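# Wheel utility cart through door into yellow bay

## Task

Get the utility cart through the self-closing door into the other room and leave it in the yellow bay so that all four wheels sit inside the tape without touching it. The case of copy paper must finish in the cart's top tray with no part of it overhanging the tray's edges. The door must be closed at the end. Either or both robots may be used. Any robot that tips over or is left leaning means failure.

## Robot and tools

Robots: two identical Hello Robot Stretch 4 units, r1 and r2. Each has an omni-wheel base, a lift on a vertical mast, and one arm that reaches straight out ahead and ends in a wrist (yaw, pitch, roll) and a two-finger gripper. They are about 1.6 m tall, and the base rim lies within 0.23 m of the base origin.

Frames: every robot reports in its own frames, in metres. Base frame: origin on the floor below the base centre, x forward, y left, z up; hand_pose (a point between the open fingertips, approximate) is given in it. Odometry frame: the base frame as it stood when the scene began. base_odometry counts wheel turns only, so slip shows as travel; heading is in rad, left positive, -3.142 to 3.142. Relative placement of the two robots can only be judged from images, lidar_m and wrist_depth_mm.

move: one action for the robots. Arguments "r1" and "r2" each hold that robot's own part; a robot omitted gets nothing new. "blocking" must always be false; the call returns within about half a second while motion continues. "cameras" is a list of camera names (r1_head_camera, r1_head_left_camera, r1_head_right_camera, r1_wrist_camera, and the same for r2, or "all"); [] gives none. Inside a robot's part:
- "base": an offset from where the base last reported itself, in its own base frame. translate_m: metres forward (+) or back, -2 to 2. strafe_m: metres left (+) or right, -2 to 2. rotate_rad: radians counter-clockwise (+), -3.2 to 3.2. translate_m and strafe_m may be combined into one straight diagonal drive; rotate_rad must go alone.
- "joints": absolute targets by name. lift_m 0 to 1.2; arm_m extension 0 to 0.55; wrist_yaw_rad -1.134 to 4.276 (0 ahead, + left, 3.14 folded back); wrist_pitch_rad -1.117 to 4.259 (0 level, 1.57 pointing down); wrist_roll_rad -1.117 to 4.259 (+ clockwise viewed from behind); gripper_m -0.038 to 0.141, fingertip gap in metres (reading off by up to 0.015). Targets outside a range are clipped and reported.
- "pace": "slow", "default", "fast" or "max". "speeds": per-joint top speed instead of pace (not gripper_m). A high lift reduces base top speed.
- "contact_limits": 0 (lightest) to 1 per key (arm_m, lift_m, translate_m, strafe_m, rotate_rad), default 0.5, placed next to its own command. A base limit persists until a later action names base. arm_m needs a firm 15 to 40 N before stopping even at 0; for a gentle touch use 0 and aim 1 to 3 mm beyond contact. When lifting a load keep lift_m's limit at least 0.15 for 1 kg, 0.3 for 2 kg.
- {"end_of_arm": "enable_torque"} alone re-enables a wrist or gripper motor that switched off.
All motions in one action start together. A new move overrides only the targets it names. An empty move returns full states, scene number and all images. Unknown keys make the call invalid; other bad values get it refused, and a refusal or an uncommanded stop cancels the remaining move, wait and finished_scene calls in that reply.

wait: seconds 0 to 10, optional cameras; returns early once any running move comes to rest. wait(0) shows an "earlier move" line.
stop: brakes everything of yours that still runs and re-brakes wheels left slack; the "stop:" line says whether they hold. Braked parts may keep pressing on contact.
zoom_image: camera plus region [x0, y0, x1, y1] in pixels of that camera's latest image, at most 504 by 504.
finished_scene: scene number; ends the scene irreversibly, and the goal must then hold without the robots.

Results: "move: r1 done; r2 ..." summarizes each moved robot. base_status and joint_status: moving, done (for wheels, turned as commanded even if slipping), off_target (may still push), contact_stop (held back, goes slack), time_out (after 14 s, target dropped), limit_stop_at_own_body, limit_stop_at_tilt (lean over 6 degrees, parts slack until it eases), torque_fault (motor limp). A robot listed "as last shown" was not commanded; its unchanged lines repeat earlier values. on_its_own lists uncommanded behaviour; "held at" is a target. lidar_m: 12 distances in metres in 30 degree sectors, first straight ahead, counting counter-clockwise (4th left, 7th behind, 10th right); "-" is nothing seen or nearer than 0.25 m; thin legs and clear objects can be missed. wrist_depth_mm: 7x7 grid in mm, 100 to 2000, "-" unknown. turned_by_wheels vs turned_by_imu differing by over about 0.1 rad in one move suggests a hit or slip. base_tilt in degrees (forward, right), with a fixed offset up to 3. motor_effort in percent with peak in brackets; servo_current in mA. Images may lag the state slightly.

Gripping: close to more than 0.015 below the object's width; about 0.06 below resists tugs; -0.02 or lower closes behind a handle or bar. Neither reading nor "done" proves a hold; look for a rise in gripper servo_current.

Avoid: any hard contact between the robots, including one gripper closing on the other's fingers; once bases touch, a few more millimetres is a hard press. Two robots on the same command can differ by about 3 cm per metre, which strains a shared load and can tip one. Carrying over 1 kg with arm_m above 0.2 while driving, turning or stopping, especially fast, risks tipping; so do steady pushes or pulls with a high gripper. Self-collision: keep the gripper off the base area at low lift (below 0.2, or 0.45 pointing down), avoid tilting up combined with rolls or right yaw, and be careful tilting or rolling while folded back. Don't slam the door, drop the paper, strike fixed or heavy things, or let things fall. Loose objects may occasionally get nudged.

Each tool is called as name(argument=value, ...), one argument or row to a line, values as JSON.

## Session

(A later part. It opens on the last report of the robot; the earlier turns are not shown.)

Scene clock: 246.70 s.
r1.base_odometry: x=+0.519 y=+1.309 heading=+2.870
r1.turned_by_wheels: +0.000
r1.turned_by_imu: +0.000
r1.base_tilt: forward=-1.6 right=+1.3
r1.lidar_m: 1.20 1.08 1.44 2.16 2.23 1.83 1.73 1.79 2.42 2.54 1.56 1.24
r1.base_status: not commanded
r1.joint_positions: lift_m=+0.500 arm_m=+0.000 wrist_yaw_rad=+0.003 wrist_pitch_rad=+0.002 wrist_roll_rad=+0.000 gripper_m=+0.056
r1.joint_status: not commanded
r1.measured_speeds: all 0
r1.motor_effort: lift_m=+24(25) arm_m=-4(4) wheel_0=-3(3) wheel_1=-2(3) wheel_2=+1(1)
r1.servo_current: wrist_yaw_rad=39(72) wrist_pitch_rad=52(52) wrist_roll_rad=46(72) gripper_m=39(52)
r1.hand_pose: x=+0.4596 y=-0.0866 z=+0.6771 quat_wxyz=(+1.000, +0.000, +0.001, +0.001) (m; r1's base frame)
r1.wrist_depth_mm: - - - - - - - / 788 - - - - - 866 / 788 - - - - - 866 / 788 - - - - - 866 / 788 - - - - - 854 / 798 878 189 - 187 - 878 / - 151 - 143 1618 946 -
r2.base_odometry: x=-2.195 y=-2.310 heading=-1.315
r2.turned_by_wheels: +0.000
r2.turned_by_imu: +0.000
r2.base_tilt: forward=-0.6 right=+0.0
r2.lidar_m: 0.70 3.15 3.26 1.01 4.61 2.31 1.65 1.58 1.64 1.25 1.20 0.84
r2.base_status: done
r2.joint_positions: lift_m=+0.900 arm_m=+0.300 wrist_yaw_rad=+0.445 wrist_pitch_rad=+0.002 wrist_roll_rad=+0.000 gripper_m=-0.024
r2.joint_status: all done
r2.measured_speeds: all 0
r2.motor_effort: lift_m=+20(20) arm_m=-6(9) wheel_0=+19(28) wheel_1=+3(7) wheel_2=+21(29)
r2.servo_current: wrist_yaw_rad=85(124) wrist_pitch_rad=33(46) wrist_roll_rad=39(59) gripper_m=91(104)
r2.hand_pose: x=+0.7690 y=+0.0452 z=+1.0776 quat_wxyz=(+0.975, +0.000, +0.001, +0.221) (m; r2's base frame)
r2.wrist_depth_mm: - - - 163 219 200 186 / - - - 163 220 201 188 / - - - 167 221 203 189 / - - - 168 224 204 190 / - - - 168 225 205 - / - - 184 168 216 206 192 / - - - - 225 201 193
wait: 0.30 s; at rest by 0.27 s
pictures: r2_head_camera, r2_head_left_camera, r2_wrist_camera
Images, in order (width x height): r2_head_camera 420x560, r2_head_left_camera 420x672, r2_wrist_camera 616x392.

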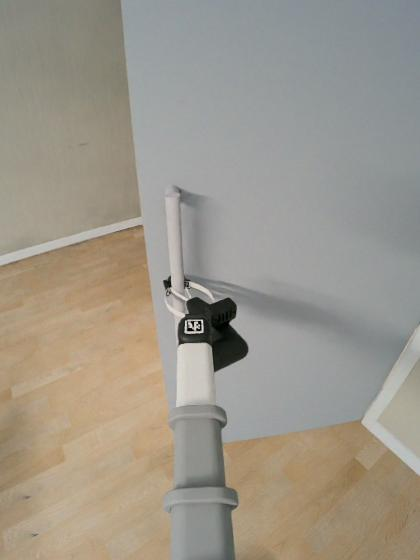

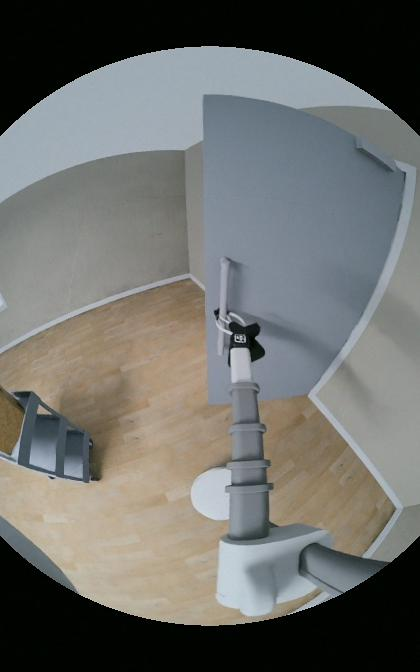

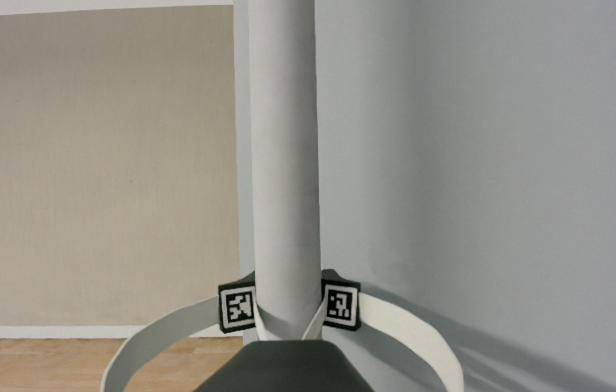

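move(
  blocking=false,
  r2={"base":{"translate_m":-0.254,"strafe_m":-0.083},"pace":"slow"},
)

wait(
  seconds=4.5,
)

move(
  blocking=false,
  r2={"base":{"translate_m":-0.21,"strafe_m":-0.12},"pace":"slow"},
)

wait(
  seconds=4.5,
)

wait(
  seconds=0.3,
  cameras=["all"],
)

Scene clock: 254.80 s.
move: r2 moving
r1: as last shown
r1.lidar_m: 1.21 1.09 1.45 2.16 2.18 1.85 1.72 1.81 2.42 2.55 1.55 1.25
r1.motor_effort: lift_m=+24(24) arm_m=-4(4) wheel_0=-2(3) wheel_1=-2(2) wheel_2=+0(1)
r1.servo_current: wrist_yaw_rad=39(59) wrist_pitch_rad=39(52) wrist_roll_rad=52(52) gripper_m=39(46)
r1.wrist_depth_mm: - - - - - - - / 798 - - - - - 854 / 798 - - - - - 878 / 788 - - - - - 866 / 809 - - - - - 854 / 798 891 191 - 188 - 866 / - 151 - 143 1576 946 -
r2.base_odometry: x=-2.202 y=-2.299 heading=-1.312
r2.turned_by_wheels: +0.003
r2.turned_by_imu: +0.004
r2.base_tilt: forward=-0.6 right=+0.0
r2.lidar_m: 0.69 3.16 1.19 1.04 4.60 2.30 1.66 1.55 1.62 1.28 1.19 0.83
r2.base_status: translate_m moving; strafe_m moving
r2.joint_positions: lift_m=+0.900 arm_m=+0.300 wrist_yaw_rad=+0.445 wrist_pitch_rad=+0.002 wrist_roll_rad=+0.000 gripper_m=-0.024
r2.joint_status: not commanded
r2.measured_speeds: translate_m=-0.047 strafe_m=-0.016 rotate_rad=+0.002 lift_m=+0.000 arm_m=+0.000 wrist_yaw_rad=+0.000 wrist_pitch_rad=+0.000 wrist_roll_rad=+0.000
r2.motor_effort: lift_m=+20(20) arm_m=-7(7) wheel_0=+10(19) wheel_1=-4(4) wheel_2=+28(28)
r2.servo_current: wrist_yaw_rad=78(91) wrist_pitch_rad=33(46) wrist_roll_rad=59(59) gripper_m=91(104)
r2.hand_pose: x=+0.7690 y=+0.0452 z=+1.0776 quat_wxyz=(+0.975, +0.000, +0.001, +0.221) (m; r2's base frame)
r2.wrist_depth_mm: - - - 163 220 201 188 / - - - 164 221 202 189 / - - - 167 223 204 190 / - - - 168 224 204 191 / - - - 169 226 206 - / - - 184 168 218 206 193 / - - - - 225 202 194
pictures: none

Scene clock: 258.20 s.
earlier move: r2 done
r1.base_odometry: x=+0.519 y=+1.309 heading=+2.870
r1.turned_by_wheels: +0.000
r1.turned_by_imu: +0.000
r1.base_tilt: forward=-1.6 right=+1.3
r1.lidar_m: 1.21 1.08 1.41 2.14 2.23 1.86 1.74 1.82 2.42 2.55 1.54 1.25
r1.base_status: not commanded
r1.joint_positions: lift_m=+0.500 arm_m=+0.000 wrist_yaw_rad=+0.003 wrist_pitch_rad=+0.002 wrist_roll_rad=+0.000 gripper_m=+0.056
r1.joint_status: not commanded
r1.measured_speeds: all 0
r1.motor_effort: lift_m=+24(25) arm_m=-4(4) wheel_0=-3(3) wheel_1=-2(3) wheel_2=+1(1)
r1.servo_current: wrist_yaw_rad=39(78) wrist_pitch_rad=39(52) wrist_roll_rad=59(78) gripper_m=39(52)
r1.hand_pose: x=+0.4596 y=-0.0866 z=+0.6771 quat_wxyz=(+1.000, +0.000, +0.001, +0.001) (m; r1's base frame)
r1.wrist_depth_mm: - - - - - - - / 788 - - - - - 866 / 798 - - - - - 866 / 788 - - - - - 866 / 788 - - - - - 878 / 798 878 191 - 187 - 854 / - 151 1430 153 1576 946 -
r2.base_odometry: x=-2.340 y=-2.086 heading=-1.313
r2.turned_by_wheels: -0.001
r2.turned_by_imu: +0.022
r2.base_tilt: forward=-0.6 right=+0.0
r2.lidar_m: 0.71 3.39 1.19 1.10 4.54 1.94 1.35 1.31 1.39 1.30 1.23 0.94
r2.base_status: done
r2.joint_positions: lift_m=+0.900 arm_m=+0.300 wrist_yaw_rad=+0.445 wrist_pitch_rad=+0.002 wrist_roll_rad=+0.000 gripper_m=-0.024
r2.joint_status: not commanded
r2.measured_speeds: all 0
r2.motor_effort: lift_m=+20(20) arm_m=-7(8) wheel_0=+9(19) wheel_1=+0(6) wheel_2=+17(29)
r2.servo_current: wrist_yaw_rad=91(98) wrist_pitch_rad=39(46) wrist_roll_rad=52(65) gripper_m=98(104)
r2.hand_pose: x=+0.7691 y=+0.0452 z=+1.0776 quat_wxyz=(+0.975, +0.000, +0.001, +0.221) (m; r2's base frame)
r2.wrist_depth_mm: - - 251 167 231 222 215 / - - 253 167 233 224 216 / - - 255 167 234 225 217 / - - 256 167 236 227 220 / - - 258 168 236 227 222 / - - 183 168 234 228 221 / - - 260 - 239 229 223
wait: 3.40 of 4.5 s (r2 has come to rest)
pictures: none

Scene clock: 258.70 s.
move: r2 moving
r1: as last shown
r1.lidar_m: 1.20 1.07 1.45 2.14 2.19 1.84 1.74 1.79 2.43 2.55 1.52 1.26
r1.motor_effort: lift_m=+24(25) arm_m=-4(4) wheel_0=-2(3) wheel_1=-2(2) wheel_2=+0(1)
r1.servo_current: wrist_yaw_rad=46(78) wrist_pitch_rad=46(46) wrist_roll_rad=46(52) gripper_m=46(46)
r1.wrist_depth_mm: - - - - - - - / 788 - - - - - 866 / 798 - - - - - 866 / 788 - - - - - 866 / 788 - - - - - 854 / 798 - 192 - 187 - 866 / - 151 1430 153 1618 946 -
r2.base_odometry: x=-2.350 y=-2.076 heading=-1.310
r2.turned_by_wheels: +0.002
r2.turned_by_imu: +0.003
r2.base_tilt: forward=-0.6 right=+0.0
r2.lidar_m: 0.69 3.43 1.20 1.12 4.56 1.89 1.36 1.29 1.39 1.33 1.23 0.91
r2.base_status: translate_m moving; strafe_m moving
r2.joint_positions: lift_m=+0.900 arm_m=+0.300 wrist_yaw_rad=+0.445 wrist_pitch_rad=+0.002 wrist_roll_rad=+0.000 gripper_m=-0.024
r2.joint_status: not commanded
r2.measured_speeds: translate_m=-0.049 strafe_m=-0.028 rotate_rad=+0.001 lift_m=+0.000 arm_m=+0.000 wrist_yaw_rad=+0.000 wrist_pitch_rad=+0.000 wrist_roll_rad=+0.000
r2.motor_effort: lift_m=+20(20) arm_m=-7(7) wheel_0=+12(12) wheel_1=-4(5) wheel_2=+23(24)
r2.servo_current: wrist_yaw_rad=91(91) wrist_pitch_rad=39(46) wrist_roll_rad=46(59) gripper_m=85(98)
r2.hand_pose: x=+0.7691 y=+0.0452 z=+1.0776 quat_wxyz=(+0.975, +0.000, +0.001, +0.221) (m; r2's base frame)
r2.wrist_depth_mm: - - 250 165 232 222 216 / - - 253 166 232 224 219 / - - 255 167 234 226 219 / - - 255 167 236 228 220 / - - 258 168 238 229 224 / - - 187 168 234 229 223 / - - 262 - 240 228 224
pictures: none

Scene clock: 261.77 s.
earlier move: r2 done
r1.base_odometry: x=+0.519 y=+1.309 heading=+2.870
r1.turned_by_wheels: +0.000
r1.turned_by_imu: +0.000
r1.base_tilt: forward=-1.6 right=+1.3
r1.lidar_m: 1.26 1.06 1.45 2.15 2.22 1.85 1.73 1.81 2.40 2.55 1.54 1.26
r1.base_status: not commanded
r1.joint_positions: lift_m=+0.500 arm_m=+0.000 wrist_yaw_rad=+0.003 wrist_pitch_rad=+0.002 wrist_roll_rad=+0.000 gripper_m=+0.056
r1.joint_status: not commanded
r1.measured_speeds: all 0
r1.motor_effort: lift_m=+24(25) arm_m=-4(4) wheel_0=-3(3) wheel_1=-2(3) wheel_2=+1(1)
r1.servo_current: wrist_yaw_rad=59(85) wrist_pitch_rad=39(52) wrist_roll_rad=46(65) gripper_m=46(52)
r1.hand_pose: x=+0.4596 y=-0.0866 z=+0.6771 quat_wxyz=(+1.000, +0.000, +0.001, +0.001) (m; r1's base frame)
r1.wrist_depth_mm: - - - - - - - / 798 - - - - - 878 / 788 - - - - - 866 / 788 - - - - - 866 / 788 - - - - - 878 / 798 - 193 - 187 - 866 / - 152 1499 153 1618 931 -
r2.base_odometry: x=-2.510 y=-1.914 heading=-1.311
r2.turned_by_wheels: -0.001
r2.turned_by_imu: +0.006
r2.base_tilt: forward=-0.7 right=+0.1
r2.lidar_m: 0.72 3.67 1.25 1.28 4.08 1.52 1.13 1.08 1.14 1.31 1.24 1.04
r2.base_status: done
r2.joint_positions: lift_m=+0.900 arm_m=+0.300 wrist_yaw_rad=+0.445 wrist_pitch_rad=+0.002 wrist_roll_rad=+0.000 gripper_m=-0.024
r2.joint_status: not commanded
r2.measured_speeds: all 0
r2.motor_effort: lift_m=+20(20) arm_m=-7(8) wheel_0=+5(15) wheel_1=-1(5) wheel_2=+13(24)
r2.servo_current: wrist_yaw_rad=91(98) wrist_pitch_rad=46(46) wrist_roll_rad=39(59) gripper_m=104(104)
r2.hand_pose: x=+0.7691 y=+0.0452 z=+1.0776 quat_wxyz=(+0.975, +0.000, +0.001, +0.221) (m; r2's base frame)
r2.wrist_depth_mm: - - 237 164 247 252 256 / - - 237 165 248 254 257 / - - 240 166 250 255 258 / - - 241 166 251 255 260 / - - 243 167 254 257 263 / - - 186 167 180 262 264 / - - 244 - 256 262 265
wait: 3.07 of 4.5 s (r2 has come to rest)
pictures: none

Scene clock: 262.07 s.
r1.base_odometry: x=+0.519 y=+1.309 heading=+2.870
r1.turned_by_wheels: +0.000
r1.turned_by_imu: +0.000
r1.base_tilt: forward=-1.6 right=+1.2
r1.lidar_m: 1.26 1.07 1.42 2.17 2.25 1.81 1.72 1.82 2.43 2.53 1.57 1.26
r1.base_status: not commanded
r1.joint_positions: lift_m=+0.500 arm_m=+0.000 wrist_yaw_rad=+0.003 wrist_pitch_rad=+0.002 wrist_roll_rad=+0.000 gripper_m=+0.056
r1.joint_status: not commanded
r1.measured_speeds: all 0
r1.motor_effort: lift_m=+24(25) arm_m=-4(4) wheel_0=-3(3) wheel_1=-2(3) wheel_2=+0(1)
r1.servo_current: wrist_yaw_rad=46(85) wrist_pitch_rad=39(52) wrist_roll_rad=65(65) gripper_m=39(52)
r1.hand_pose: x=+0.4596 y=-0.0866 z=+0.6771 quat_wxyz=(+1.000, +0.000, +0.001, +0.001) (m; r1's base frame)
r1.wrist_depth_mm: - - - - - - - / 798 - - - - - 854 / 788 - - - - - 854 / 798 - - - - - 866 / 798 - - - - - 866 / 788 - 192 - 187 - 878 / - 151 1537 154 1576 960 -
r2.base_odometry: x=-2.510 y=-1.914 heading=-1.311
r2.turned_by_wheels: +0.000
r2.turned_by_imu: +0.000
r2.base_tilt: forward=-0.7 right=+0.0
r2.lidar_m: 0.70 3.64 1.26 1.31 4.10 1.56 1.13 1.07 1.14 1.31 1.24 1.04
r2.base_status: done
r2.joint_positions: lift_m=+0.900 arm_m=+0.300 wrist_yaw_rad=+0.445 wrist_pitch_rad=+0.002 wrist_roll_rad=+0.000 gripper_m=-0.024
r2.joint_status: not commanded
r2.measured_speeds: all 0
r2.motor_effort: lift_m=+20(20) arm_m=-7(8) wheel_0=+6(15) wheel_1=-2(5) wheel_2=+13(24)
r2.servo_current: wrist_yaw_rad=85(98) wrist_pitch_rad=39(46) wrist_roll_rad=52(59) gripper_m=85(104)
r2.hand_pose: x=+0.7691 y=+0.0452 z=+1.0776 quat_wxyz=(+0.975, +0.000, +0.001, +0.221) (m; r2's base frame)
r2.wrist_depth_mm: - - 237 164 248 252 256 / - - 238 164 249 253 258 / - - 239 165 250 254 258 / - - 242 167 250 257 260 / - - 243 167 253 257 262 / - - 186 167 180 260 264 / - - 245 - 257 262 264
wait: 0.30 s; at rest by 0.27 s
pictures: r1_head_camera, r1_head_left_camera, r1_head_right_camera, r1_wrist_camera, r2_head_camera, r2_head_left_camera, r2_head_right_camera, r2_wrist_camera
Images, in order (width x height): r1_head_camera 420x560, r1_head_left_camera 420x672, r1_head_right_camera 420x672, r1_wrist_camera 616x392, r2_head_camera 420x560, r2_head_left_camera 420x672, r2_head_right_camera 420x672, r2_wrist_camera 616x392.

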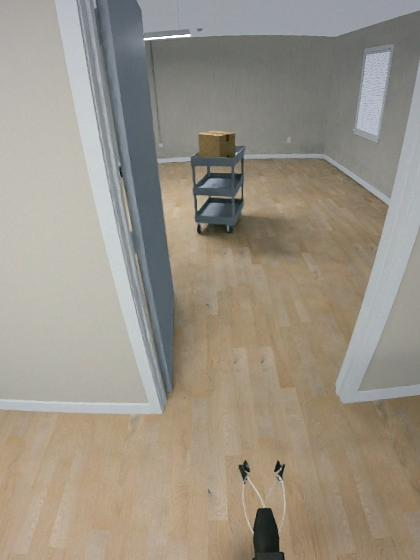

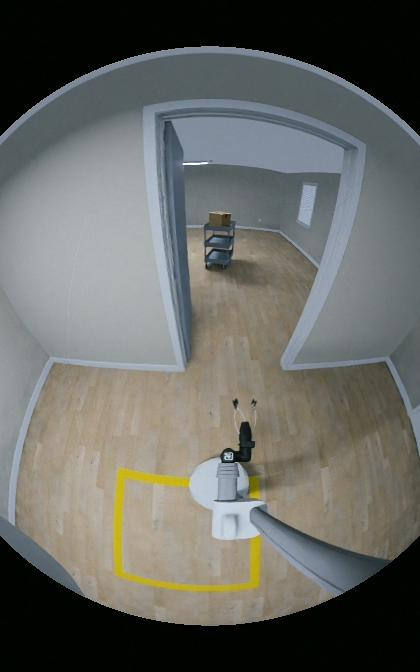

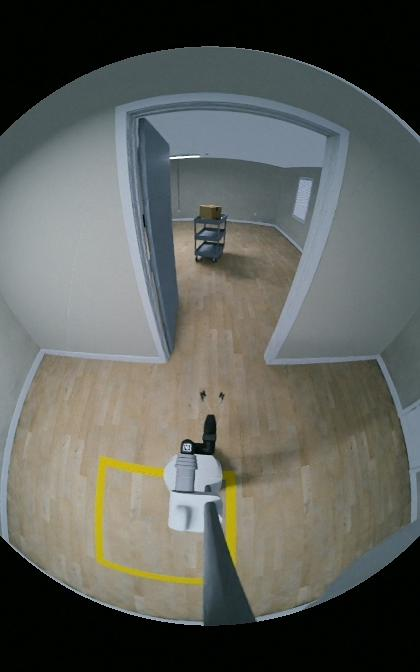

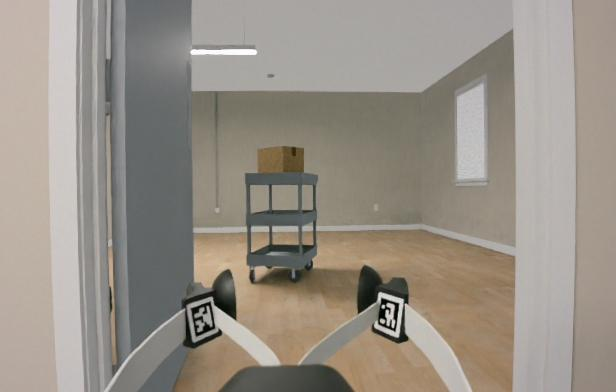

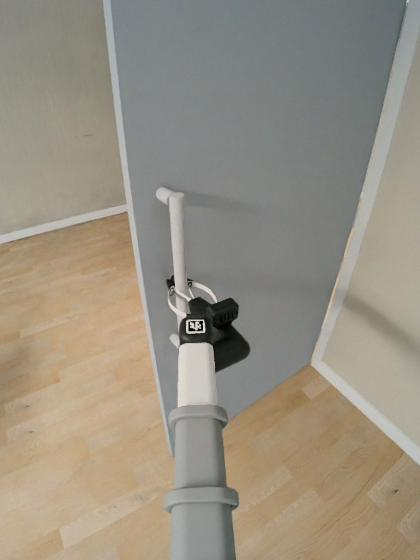

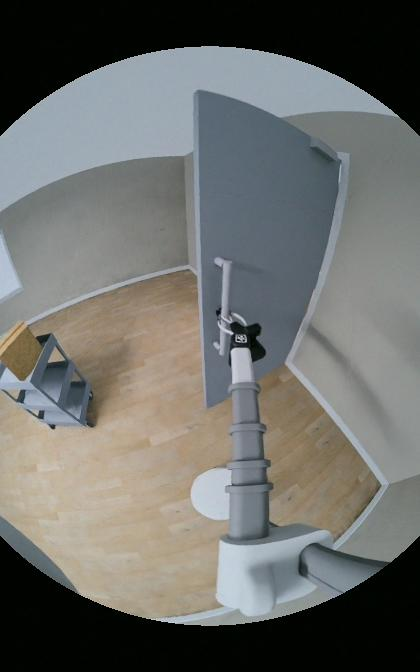

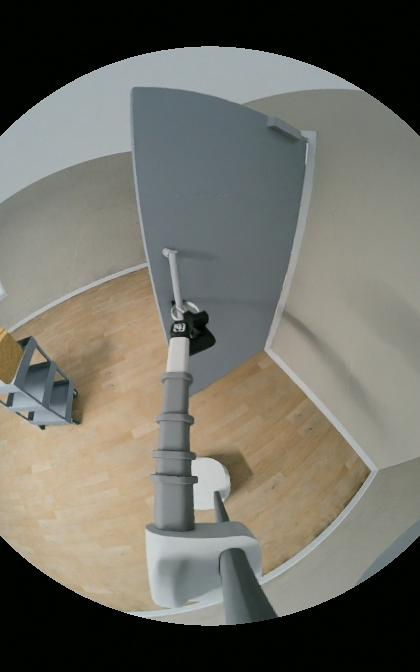

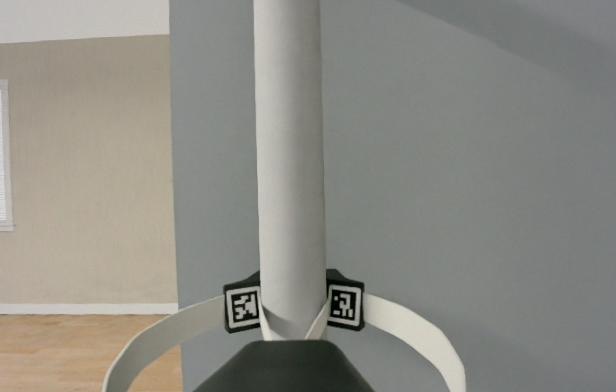

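move(
  blocking=false,
  r1={"base":{"rotate_rad":0.08},"joints":{"wrist_yaw_rad":3.0,"lift_m":0.8}},
)

wait(
  seconds=2.5,
)

wait(
  seconds=1,
)

move(
  blocking=false,
  r1={"base":{"translate_m":0.45,"strafe_m":-0.17}},
)

wait(
  seconds=5,
)

wait(
  seconds=0.3,
  cameras=["r1_head_camera","r1_head_left_camera"],
)

Scene clock: 294.37 s.
move: r1 moving
r1.base_odometry: x=+0.519 y=+1.309 heading=+2.949
r1.turned_by_wheels: +0.080
r1.turned_by_imu: +0.080
r1.base_tilt: forward=-1.6 right=+1.2
r1.lidar_m: 1.10 1.09 1.57 2.16 2.28 1.79 1.74 1.84 2.61 2.54 1.45 1.24
r1.base_status: rotate_rad moving
r1.joint_positions: lift_m=+0.537 arm_m=+0.000 wrist_yaw_rad=+0.587 wrist_pitch_rad=+0.002 wrist_roll_rad=+0.000 gripper_m=+0.056
r1.joint_status: lift_m moving; wrist_yaw_rad moving
r1.measured_speeds: translate_m=+0.000 strafe_m=+0.000 rotate_rad=+0.000 lift_m=+0.146 arm_m=+0.000 wrist_yaw_rad=+1.820 wrist_pitch_rad=+0.000 wrist_roll_rad=+0.000
r1.motor_effort: lift_m=+28(28) arm_m=-4(4) wheel_0=-2(7) wheel_1=-2(6) wheel_2=+0(6)
r1.servo_current: wrist_yaw_rad=78(124) wrist_pitch_rad=46(52) wrist_roll_rad=33(52) gripper_m=39(46)
r1.hand_pose: x=+0.4595 y=+0.0868 z=+0.7150 quat_wxyz=(+0.957, +0.000, +0.001, +0.289) (m; r1's base frame)
r1.wrist_depth_mm: - - - 891 - - - / - - - 904 - - - / - - - 891 - - - / - - - 878 - - - / - - - 891 - - - / - - 190 854 187 - - / 1537 150 - 137 - 1537 1708
r2: as last shown
r2.base_tilt: forward=-0.7 right=+0.1
r2.lidar_m: 0.71 3.64 1.27 1.30 4.09 1.56 1.14 1.08 1.14 1.28 1.22 1.03
r2.motor_effort: lift_m=+20(20) arm_m=-7(8) wheel_0=+6(6) wheel_1=-1(2) wheel_2=+13(13)
r2.servo_current: wrist_yaw_rad=98(98) wrist_pitch_rad=39(39) wrist_roll_rad=52(52) gripper_m=91(104)
r2.wrist_depth_mm: - - 237 164 247 252 256 / - - 239 164 249 252 257 / - - 240 166 250 256 258 / - - 242 167 251 257 260 / - - 244 167 252 258 262 / - - 186 168 180 260 264 / - - 245 - 255 262 265
pictures: none

Scene clock: 296.17 s.
earlier move: r1 done
r1.base_odometry: x=+0.519 y=+1.309 heading=+2.949
r1.turned_by_wheels: +0.000
r1.turned_by_imu: +0.000
r1.base_tilt: forward=-1.6 right=+1.3
r1.lidar_m: 1.08 1.09 1.55 2.16 2.28 1.79 1.74 1.86 2.62 2.55 1.41 1.24
r1.base_status: done
r1.joint_positions: lift_m=+0.800 arm_m=+0.000 wrist_yaw_rad=+2.997 wrist_pitch_rad=+0.002 wrist_roll_rad=+0.000 gripper_m=+0.056
r1.joint_status: all done
r1.measured_speeds: all 0
r1.motor_effort: lift_m=+25(28) arm_m=-4(4) wheel_0=-1(7) wheel_1=-2(6) wheel_2=+0(6)
r1.servo_current: wrist_yaw_rad=72(124) wrist_pitch_rad=39(52) wrist_roll_rad=65(65) gripper_m=46(52)
r1.hand_pose: x=-0.1019 y=+0.1280 z=+0.9771 quat_wxyz=(+0.072, -0.001, +0.000, +0.997) (m; r1's base frame)
r1.wrist_depth_mm: 138 - - - - - - / 132 143 - - - - - / 127 178 - - - - - / 138 186 - - - - - / - - - - - - - / - - 190 - 187 - - / - 140 - 137 - 131 -
r2.base_odometry: x=-2.510 y=-1.914 heading=-1.311
r2.turned_by_wheels: +0.000
r2.turned_by_imu: +0.000
r2.base_tilt: forward=-0.7 right=+0.0
r2.lidar_m: 0.71 3.63 1.28 1.31 4.11 1.57 1.13 1.09 1.15 1.29 1.24 1.06
r2.base_status: not commanded
r2.joint_positions: lift_m=+0.900 arm_m=+0.300 wrist_yaw_rad=+0.445 wrist_pitch_rad=+0.002 wrist_roll_rad=+0.000 gripper_m=-0.024
r2.joint_status: not commanded
r2.measured_speeds: all 0
r2.motor_effort: lift_m=+20(20) arm_m=-7(8) wheel_0=+5(6) wheel_1=-1(2) wheel_2=+13(13)
r2.servo_current: wrist_yaw_rad=85(98) wrist_pitch_rad=33(46) wrist_roll_rad=39(52) gripper_m=91(104)
r2.hand_pose: x=+0.7691 y=+0.0452 z=+1.0776 quat_wxyz=(+0.975, +0.000, +0.001, +0.221) (m; r2's base frame)
r2.wrist_depth_mm: - - 237 164 246 252 256 / - - 238 165 249 254 258 / - - 240 166 250 255 259 / - - 242 166 251 256 260 / - - 244 167 253 257 264 / - - 187 167 180 259 264 / - - 245 - 255 263 265
wait: 1.80 of 2.5 s (r1 has come to rest)
pictures: none

Scene clock: 297.17 s.
r1.base_odometry: x=+0.519 y=+1.309 heading=+2.949
r1.turned_by_wheels: +0.000
r1.turned_by_imu: +0.000
r1.base_tilt: forward=-1.6 right=+1.3
r1.lidar_m: 1.09 1.07 1.56 2.16 2.29 1.79 1.72 1.85 2.62 2.54 1.43 1.26
r1.base_status: done
r1.joint_positions: lift_m=+0.800 arm_m=+0.000 wrist_yaw_rad=+2.997 wrist_pitch_rad=+0.002 wrist_roll_rad=+0.000 gripper_m=+0.056
r1.joint_status: all done
r1.measured_speeds: all 0
r1.motor_effort: lift_m=+25(28) arm_m=-4(4) wheel_0=-1(7) wheel_1=-2(6) wheel_2=+0(6)
r1.servo_current: wrist_yaw_rad=65(124) wrist_pitch_rad=39(52) wrist_roll_rad=52(65) gripper_m=39(52)
r1.hand_pose: x=-0.1019 y=+0.1280 z=+0.9771 quat_wxyz=(+0.072, -0.001, +0.000, +0.997) (m; r1's base frame)
r1.wrist_depth_mm: 138 - - - - - - / 132 143 - - - - - / 126 178 - - - - - / 138 187 - - - - - / - - - - - - - / - - 190 - 187 - - / - 141 - 137 - 131 -
r2.base_odometry: x=-2.510 y=-1.914 heading=-1.311
r2.turned_by_wheels: +0.000
r2.turned_by_imu: +0.000
r2.base_tilt: forward=-0.7 right=+0.1
r2.lidar_m: 0.71 3.65 1.27 1.31 4.10 1.55 1.12 1.09 1.14 1.30 1.24 1.06
r2.base_status: not commanded
r2.joint_positions: lift_m=+0.900 arm_m=+0.300 wrist_yaw_rad=+0.445 wrist_pitch_rad=+0.002 wrist_roll_rad=+0.000 gripper_m=-0.024
r2.joint_status: not commanded
r2.measured_speeds: all 0
r2.motor_effort: lift_m=+20(20) arm_m=-7(8) wheel_0=+5(6) wheel_1=-1(2) wheel_2=+13(13)
r2.servo_current: wrist_yaw_rad=85(98) wrist_pitch_rad=46(46) wrist_roll_rad=59(52) gripper_m=98(104)
r2.hand_pose: x=+0.7691 y=+0.0452 z=+1.0776 quat_wxyz=(+0.975, +0.000, +0.001, +0.221) (m; r2's base frame)
r2.wrist_depth_mm: - - 237 164 246 251 257 / - - 239 164 249 252 258 / - - 239 165 251 253 259 / - - 242 166 250 256 259 / - - 243 167 253 258 264 / - - 187 167 180 259 264 / - - 244 - 256 262 266
wait: 1.00 s; at rest by 0.27 s
pictures: none

Scene clock: 297.67 s.
move: r1 moving
r1.base_odometry: x=+0.491 y=+1.326 heading=+2.950
r1.turned_by_wheels: +0.000
r1.turned_by_imu: +0.000
r1.base_tilt: forward=-1.6 right=+1.3
r1.lidar_m: 1.11 1.05 1.49 2.17 2.28 1.81 1.76 1.85 2.60 2.54 1.40 1.22
r1.base_status: translate_m moving; strafe_m moving
r1.joint_positions: lift_m=+0.800 arm_m=+0.000 wrist_yaw_rad=+2.997 wrist_pitch_rad=+0.002 wrist_roll_rad=+0.000 gripper_m=+0.056
r1.joint_status: not commanded
r1.measured_speeds: translate_m=+0.122 strafe_m=-0.046 rotate_rad=+0.002 lift_m=+0.000 arm_m=+0.000 wrist_yaw_rad=+0.000 wrist_pitch_rad=+0.000 wrist_roll_rad=+0.000
r1.motor_effort: lift_m=+25(25) arm_m=-4(4) wheel_0=+9(9) wheel_1=+3(4) wheel_2=-9(10)
r1.servo_current: wrist_yaw_rad=39(72) wrist_pitch_rad=39(46) wrist_roll_rad=52(52) gripper_m=46(52)
r1.hand_pose: x=-0.1019 y=+0.1280 z=+0.9771 quat_wxyz=(+0.072, -0.001, +0.000, +0.997) (m; r1's base frame)
r1.wrist_depth_mm: 137 - - - - - - / 126 141 - - - - - / 126 179 - - - - - / 138 186 - - - - - / - - - - - - - / - - 190 - 188 - - / - 140 - 137 - - -
r2: as last shown
r2.base_tilt: forward=-0.6 right=+0.0
r2.lidar_m: 0.71 3.66 1.25 1.34 4.05 1.55 1.15 1.07 1.15 1.30 1.23 1.03
r2.servo_current: wrist_yaw_rad=78(98) wrist_pitch_rad=39(39) wrist_roll_rad=46(59) gripper_m=98(98)
r2.wrist_depth_mm: - - 237 164 248 252 256 / - - 239 165 248 253 257 / - - 240 166 250 254 259 / - - 242 167 251 255 262 / - - 244 167 252 257 262 / - - 186 167 180 259 264 / - - 245 - 255 262 266
pictures: none

Scene clock: 300.20 s.
earlier move: r1 done
r1.base_odometry: x=+0.110 y=+1.561 heading=+2.949
r1.turned_by_wheels: +0.000
r1.turned_by_imu: -0.001
r1.base_tilt: forward=-1.6 right=+1.3
r1.lidar_m: 1.62 0.73 0.89 2.32 2.44 2.26 2.18 2.34 2.49 2.03 0.80 0.80
r1.base_status: done
r1.joint_positions: lift_m=+0.800 arm_m=+0.000 wrist_yaw_rad=+2.997 wrist_pitch_rad=+0.002 wrist_roll_rad=+0.000 gripper_m=+0.056
r1.joint_status: not commanded
r1.measured_speeds: all 0
r1.motor_effort: lift_m=+24(25) arm_m=-4(4) wheel_0=+0(10) wheel_1=+1(6) wheel_2=-1(10)
r1.servo_current: wrist_yaw_rad=46(72) wrist_pitch_rad=39(52) wrist_roll_rad=33(65) gripper_m=39(52)
r1.hand_pose: x=-0.1019 y=+0.1280 z=+0.9772 quat_wxyz=(+0.072, -0.001, +0.000, +0.997) (m; r1's base frame)
r1.wrist_depth_mm: 138 267 - - - - - / 130 145 - - - - - / 132 187 - - - - - / 138 193 - - - - - / - - - - - - - / - - 194 - 187 - - / - - - 154 - - -
r2.base_odometry: x=-2.510 y=-1.914 heading=-1.311
r2.turned_by_wheels: +0.000
r2.turned_by_imu: +0.000
r2.base_tilt: forward=-0.6 right=+0.0
r2.lidar_m: 0.71 3.63 1.26 1.30 4.11 1.56 1.13 1.07 1.14 1.30 1.23 1.07
r2.base_status: not commanded
r2.joint_positions: lift_m=+0.900 arm_m=+0.300 wrist_yaw_rad=+0.445 wrist_pitch_rad=+0.002 wrist_roll_rad=+0.000 gripper_m=-0.024
r2.joint_status: not commanded
r2.measured_speeds: all 0
r2.motor_effort: lift_m=+20(20) arm_m=-7(8) wheel_0=+6(6) wheel_1=-2(2) wheel_2=+13(13)
r2.servo_current: wrist_yaw_rad=78(98) wrist_pitch_rad=46(46) wrist_roll_rad=33(65) gripper_m=91(98)
r2.hand_pose: x=+0.7691 y=+0.0452 z=+1.0776 quat_wxyz=(+0.975, +0.000, +0.001, +0.221) (m; r2's base frame)
r2.wrist_depth_mm: - - 237 164 248 253 255 / - - 238 165 248 255 256 / - - 240 165 250 255 259 / - - 243 166 251 257 262 / - - 244 167 252 258 262 / - - 186 167 180 259 263 / - - 246 - 256 262 265
wait: 2.53 of 5 s (r1 has come to rest)
pictures: none

Scene clock: 300.50 s.
r1.base_odometry: x=+0.110 y=+1.561 heading=+2.949
r1.turned_by_wheels: +0.000
r1.turned_by_imu: +0.000
r1.base_tilt: forward=-1.6 right=+1.2
r1.lidar_m: 1.59 0.73 0.88 2.31 2.43 2.27 2.17 2.35 2.48 2.04 0.81 0.80
r1.base_status: done
r1.joint_positions: lift_m=+0.800 arm_m=+0.000 wrist_yaw_rad=+2.997 wrist_pitch_rad=+0.002 wrist_roll_rad=+0.000 gripper_m=+0.056
r1.joint_status: not commanded
r1.measured_speeds: all 0
r1.motor_effort: lift_m=+24(25) arm_m=-4(4) wheel_0=+0(10) wheel_1=+1(6) wheel_2=-1(10)
r1.servo_current: wrist_yaw_rad=52(72) wrist_pitch_rad=46(52) wrist_roll_rad=59(65) gripper_m=39(52)
r1.hand_pose: x=-0.1019 y=+0.1280 z=+0.9772 quat_wxyz=(+0.072, -0.001, +0.000, +0.997) (m; r1's base frame)
r1.wrist_depth_mm: 137 268 - - - - - / 130 145 - - - - - / 132 186 - - - - - / 138 194 - - - - - / - - - - - - - / - - 194 - 187 - - / - - - 153 - - -
r2.base_odometry: x=-2.510 y=-1.914 heading=-1.311
r2.turned_by_wheels: +0.000
r2.turned_by_imu: +0.000
r2.base_tilt: forward=-0.6 right=+0.1
r2.lidar_m: 0.68 3.65 1.28 1.32 4.10 1.53 1.14 1.06 1.12 1.32 1.25 1.04
r2.base_status: not commanded
r2.joint_positions: lift_m=+0.900 arm_m=+0.300 wrist_yaw_rad=+0.445 wrist_pitch_rad=+0.002 wrist_roll_rad=+0.000 gripper_m=-0.024
r2.joint_status: not commanded
r2.measured_speeds: all 0
r2.motor_effort: lift_m=+20(20) arm_m=-7(8) wheel_0=+5(6) wheel_1=-1(2) wheel_2=+13(13)
r2.servo_current: wrist_yaw_rad=78(98) wrist_pitch_rad=39(46) wrist_roll_rad=33(65) gripper_m=91(98)
r2.hand_pose: x=+0.7691 y=+0.0452 z=+1.0776 quat_wxyz=(+0.975, +0.000, +0.001, +0.221) (m; r2's base frame)
r2.wrist_depth_mm: - - 237 164 248 251 256 / - - 239 164 248 253 257 / - - 240 165 251 255 258 / - - 241 166 251 255 260 / - - 244 167 252 257 262 / - - 186 167 181 259 263 / - - 245 - 256 260 265
wait: 0.30 s; at rest by 0.27 s
pictures: r1_head_camera, r1_head_left_camera
Images, in order (width x height): r1_head_camera 420x560, r1_head_left_camera 420x672.

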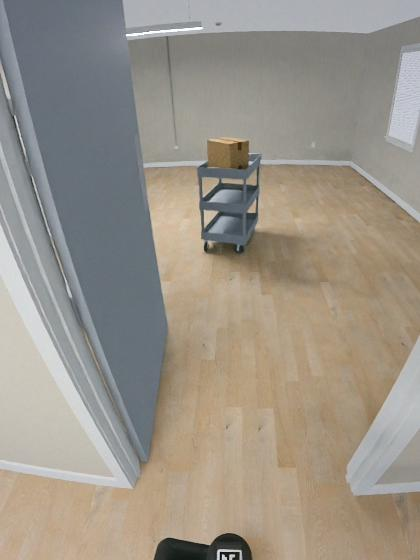

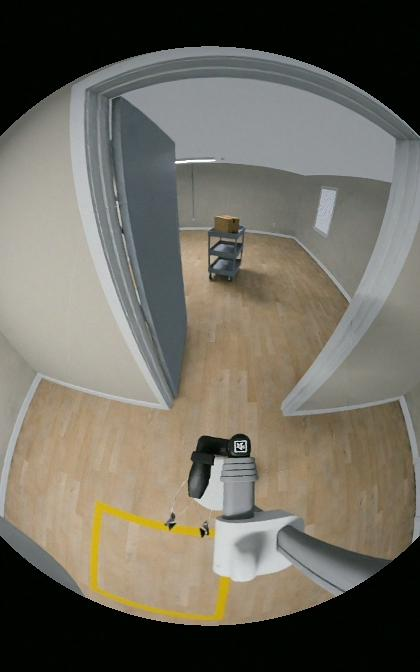

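move(
  blocking=false,
  r1={"base":{"translate_m":1.25,"strafe_m":-0.12}},
)

zoom_image(
  camera="r1_head_camera",
  region=[170, 110, 300, 260],
)

wait(
  seconds=7,
)

wait(
  seconds=0.2,
  cameras=["r1_head_camera","r1_head_left_camera"],
)

zoom_image(
  camera="r1_head_camera",
  region=[100, 80, 300, 380],
)

Scene clock: 309.23 s.
move: r1 moving
r1.base_odometry: x=+0.080 y=+1.570 heading=+2.950
r1.turned_by_wheels: +0.000
r1.turned_by_imu: +0.000
r1.base_tilt: forward=-1.6 right=+1.3
r1.lidar_m: 1.61 0.71 0.82 2.30 2.43 2.30 2.21 2.36 2.47 1.96 0.75 0.78
r1.base_status: translate_m moving; strafe_m moving
r1.joint_positions: lift_m=+0.800 arm_m=+0.000 wrist_yaw_rad=+2.997 wrist_pitch_rad=+0.002 wrist_roll_rad=+0.000 gripper_m=+0.056
r1.joint_status: not commanded
r1.measured_speeds: translate_m=+0.122 strafe_m=-0.010 rotate_rad=+0.000 lift_m=+0.000 arm_m=+0.000 wrist_yaw_rad=+0.000 wrist_pitch_rad=+0.000 wrist_roll_rad=+0.000
r1.motor_effort: lift_m=+24(24) arm_m=-4(4) wheel_0=+7(9) wheel_1=+6(7) wheel_2=-7(9)
r1.servo_current: wrist_yaw_rad=39(65) wrist_pitch_rad=46(46) wrist_roll_rad=59(65) gripper_m=39(46)
r1.hand_pose: x=-0.1019 y=+0.1280 z=+0.9772 quat_wxyz=(+0.072, -0.001, +0.000, +0.997) (m; r1's base frame)
r1.wrist_depth_mm: 138 258 - - - - - / 132 144 - - - - - / 131 178 - - - - - / 138 197 - - - - - / - - - - - - - / - - 193 - 187 - - / - - - 153 - - -
r2: as last shown
r2.base_tilt: forward=-0.7 right=+0.1
r2.lidar_m: 0.70 3.66 1.28 1.32 4.08 1.56 1.12 1.09 1.14 1.32 1.23 1.02
r2.servo_current: wrist_yaw_rad=85(85) wrist_pitch_rad=39(46) wrist_roll_rad=52(59) gripper_m=98(104)
r2.wrist_depth_mm: - - 237 164 248 251 255 / - - 239 164 248 253 258 / - - 240 166 250 255 259 / - - 242 166 251 256 260 / - - 244 167 254 258 263 / - - 186 168 181 260 262 / - - 245 - 256 262 265
pictures: none

Scaled by 3.360 from the camera's 420x560 image, which has a finer 600x800 frame.
This view is cut from an older image: the scene may have changed since it was taken.

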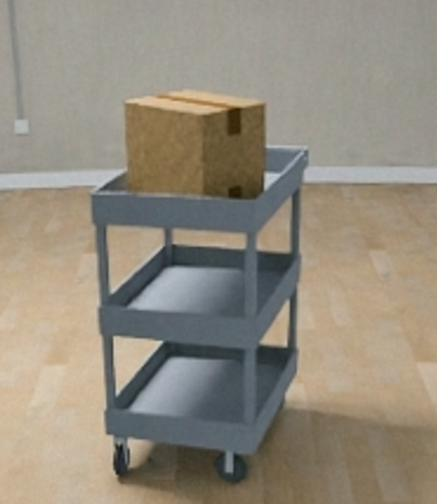

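Scene clock: 314.40 s.
earlier move: r1 done
r1.base_odometry: x=-1.094 y=+1.918 heading=+2.950
r1.turned_by_wheels: +0.000
r1.turned_by_imu: +0.000
r1.base_tilt: forward=-1.6 right=+1.3
r1.lidar_m: 1.49 3.30 0.54 0.48 0.52 0.75 3.49 0.70 0.78 2.35 2.46 3.49
r1.base_status: done
r1.joint_positions: lift_m=+0.800 arm_m=+0.000 wrist_yaw_rad=+2.997 wrist_pitch_rad=+0.002 wrist_roll_rad=+0.000 gripper_m=+0.056
r1.joint_status: not commanded
r1.measured_speeds: all 0
r1.motor_effort: lift_m=+24(24) arm_m=-4(4) wheel_0=+2(9) wheel_1=+1(8) wheel_2=+1(10)
r1.servo_current: wrist_yaw_rad=65(72) wrist_pitch_rad=39(52) wrist_roll_rad=52(72) gripper_m=39(52)
r1.hand_pose: x=-0.1019 y=+0.1280 z=+0.9772 quat_wxyz=(+0.072, -0.001, +0.000, +0.997) (m; r1's base frame)
r1.wrist_depth_mm: 137 266 - - - - 512 / 131 146 - - - - 508 / 133 187 - - - - 521 / 139 195 - - - - 525 / - - - - - - 521 / - - 193 - 187 741 525 / - - - 153 - 654 521
r2.base_odometry: x=-2.510 y=-1.914 heading=-1.311
r2.turned_by_wheels: +0.000
r2.turned_by_imu: +0.001
r2.base_tilt: forward=-0.7 right=+0.1
r2.lidar_m: 0.71 3.66 1.27 1.31 4.10 1.55 1.13 1.06 1.14 1.29 1.23 1.03
r2.base_status: not commanded
r2.joint_positions: lift_m=+0.900 arm_m=+0.300 wrist_yaw_rad=+0.445 wrist_pitch_rad=+0.002 wrist_roll_rad=+0.000 gripper_m=-0.024
r2.joint_status: not commanded
r2.measured_speeds: all 0
r2.motor_effort: lift_m=+20(20) arm_m=-7(8) wheel_0=+6(6) wheel_1=-1(2) wheel_2=+13(13)
r2.servo_current: wrist_yaw_rad=85(104) wrist_pitch_rad=39(52) wrist_roll_rad=39(59) gripper_m=91(104)
r2.hand_pose: x=+0.7691 y=+0.0452 z=+1.0776 quat_wxyz=(+0.975, +0.000, +0.001, +0.221) (m; r2's base frame)
r2.wrist_depth_mm: - - 237 164 247 253 256 / - - 239 165 249 253 257 / - - 239 166 250 254 260 / - - 241 166 252 256 262 / - - 243 167 253 257 263 / - - 186 167 180 260 264 / - - 246 - 254 262 264
wait: 5.17 of 7 s (r1 has come to rest)
pictures: none

Scene clock: 314.60 s.
r1.base_odometry: x=-1.094 y=+1.918 heading=+2.950
r1.turned_by_wheels: +0.000
r1.turned_by_imu: +0.000
r1.base_tilt: forward=-1.6 right=+1.3
r1.lidar_m: 1.48 3.29 0.54 0.48 0.52 0.76 3.50 0.71 0.76 2.34 2.47 3.47
r1.base_status: done
r1.joint_positions: lift_m=+0.800 arm_m=+0.000 wrist_yaw_rad=+2.997 wrist_pitch_rad=+0.002 wrist_roll_rad=+0.000 gripper_m=+0.056
r1.joint_status: not commanded
r1.measured_speeds: all 0
r1.motor_effort: lift_m=+24(24) arm_m=-4(4) wheel_0=+2(9) wheel_1=+1(8) wheel_2=+1(10)
r1.servo_current: wrist_yaw_rad=39(72) wrist_pitch_rad=39(52) wrist_roll_rad=46(72) gripper_m=39(52)
r1.hand_pose: x=-0.1019 y=+0.1280 z=+0.9772 quat_wxyz=(+0.072, -0.001, +0.000, +0.997) (m; r1's base frame)
r1.wrist_depth_mm: 137 267 - - - - 508 / 131 146 - - - - 517 / 133 187 - - - - 521 / 138 195 - - - - 521 / - - - - - - 521 / - - 193 - 187 732 525 / - - - 153 - 741 521
r2.base_odometry: x=-2.510 y=-1.914 heading=-1.311
r2.turned_by_wheels: +0.000
r2.turned_by_imu: +0.000
r2.base_tilt: forward=-0.6 right=+0.0
r2.lidar_m: 0.71 3.66 1.27 1.32 4.09 1.55 1.13 1.06 1.11 1.30 1.24 1.03
r2.base_status: not commanded
r2.joint_positions: lift_m=+0.900 arm_m=+0.300 wrist_yaw_rad=+0.445 wrist_pitch_rad=+0.002 wrist_roll_rad=+0.000 gripper_m=-0.024
r2.joint_status: not commanded
r2.measured_speeds: all 0
r2.motor_effort: lift_m=+20(20) arm_m=-7(8) wheel_0=+6(6) wheel_1=-2(2) wheel_2=+13(13)
r2.servo_current: wrist_yaw_rad=91(104) wrist_pitch_rad=39(52) wrist_roll_rad=46(59) gripper_m=98(104)
r2.hand_pose: x=+0.7691 y=+0.0452 z=+1.0776 quat_wxyz=(+0.975, +0.000, +0.001, +0.221) (m; r2's base frame)
r2.wrist_depth_mm: - - 238 165 246 251 256 / - - 238 165 248 253 257 / - - 240 166 251 253 259 / - - 242 166 250 256 260 / - - 243 167 254 258 262 / - - 186 167 180 259 262 / - - 246 - 255 262 265
wait: 0.20 s; no rest
pictures: r1_head_camera, r1_head_left_camera
Images, in order (width x height): r1_head_camera 420x560, r1_head_left_camera 420x672.

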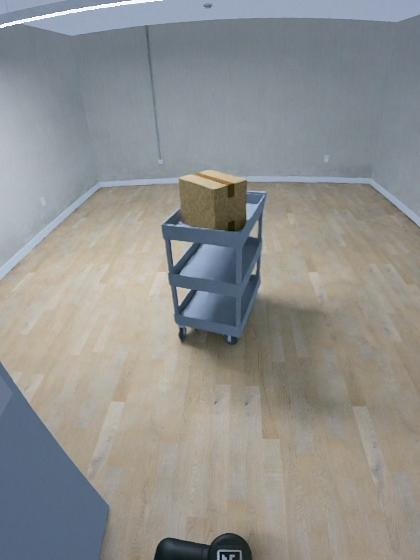

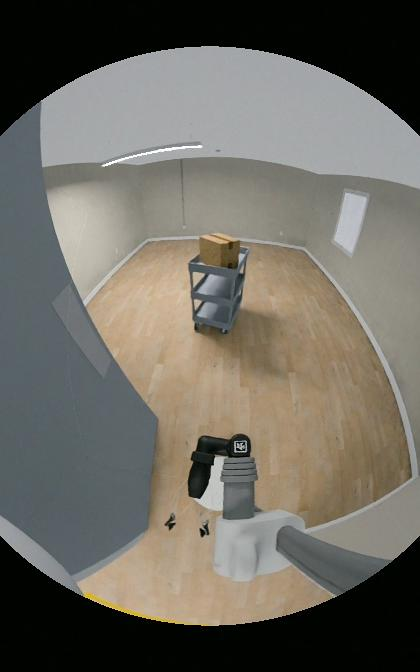

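Scaled by 1.680 from the camera's 420x560 image, which has a finer 600x800 frame.

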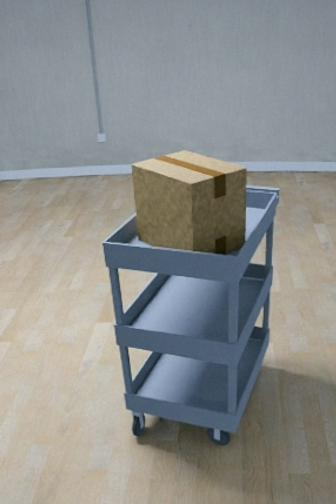

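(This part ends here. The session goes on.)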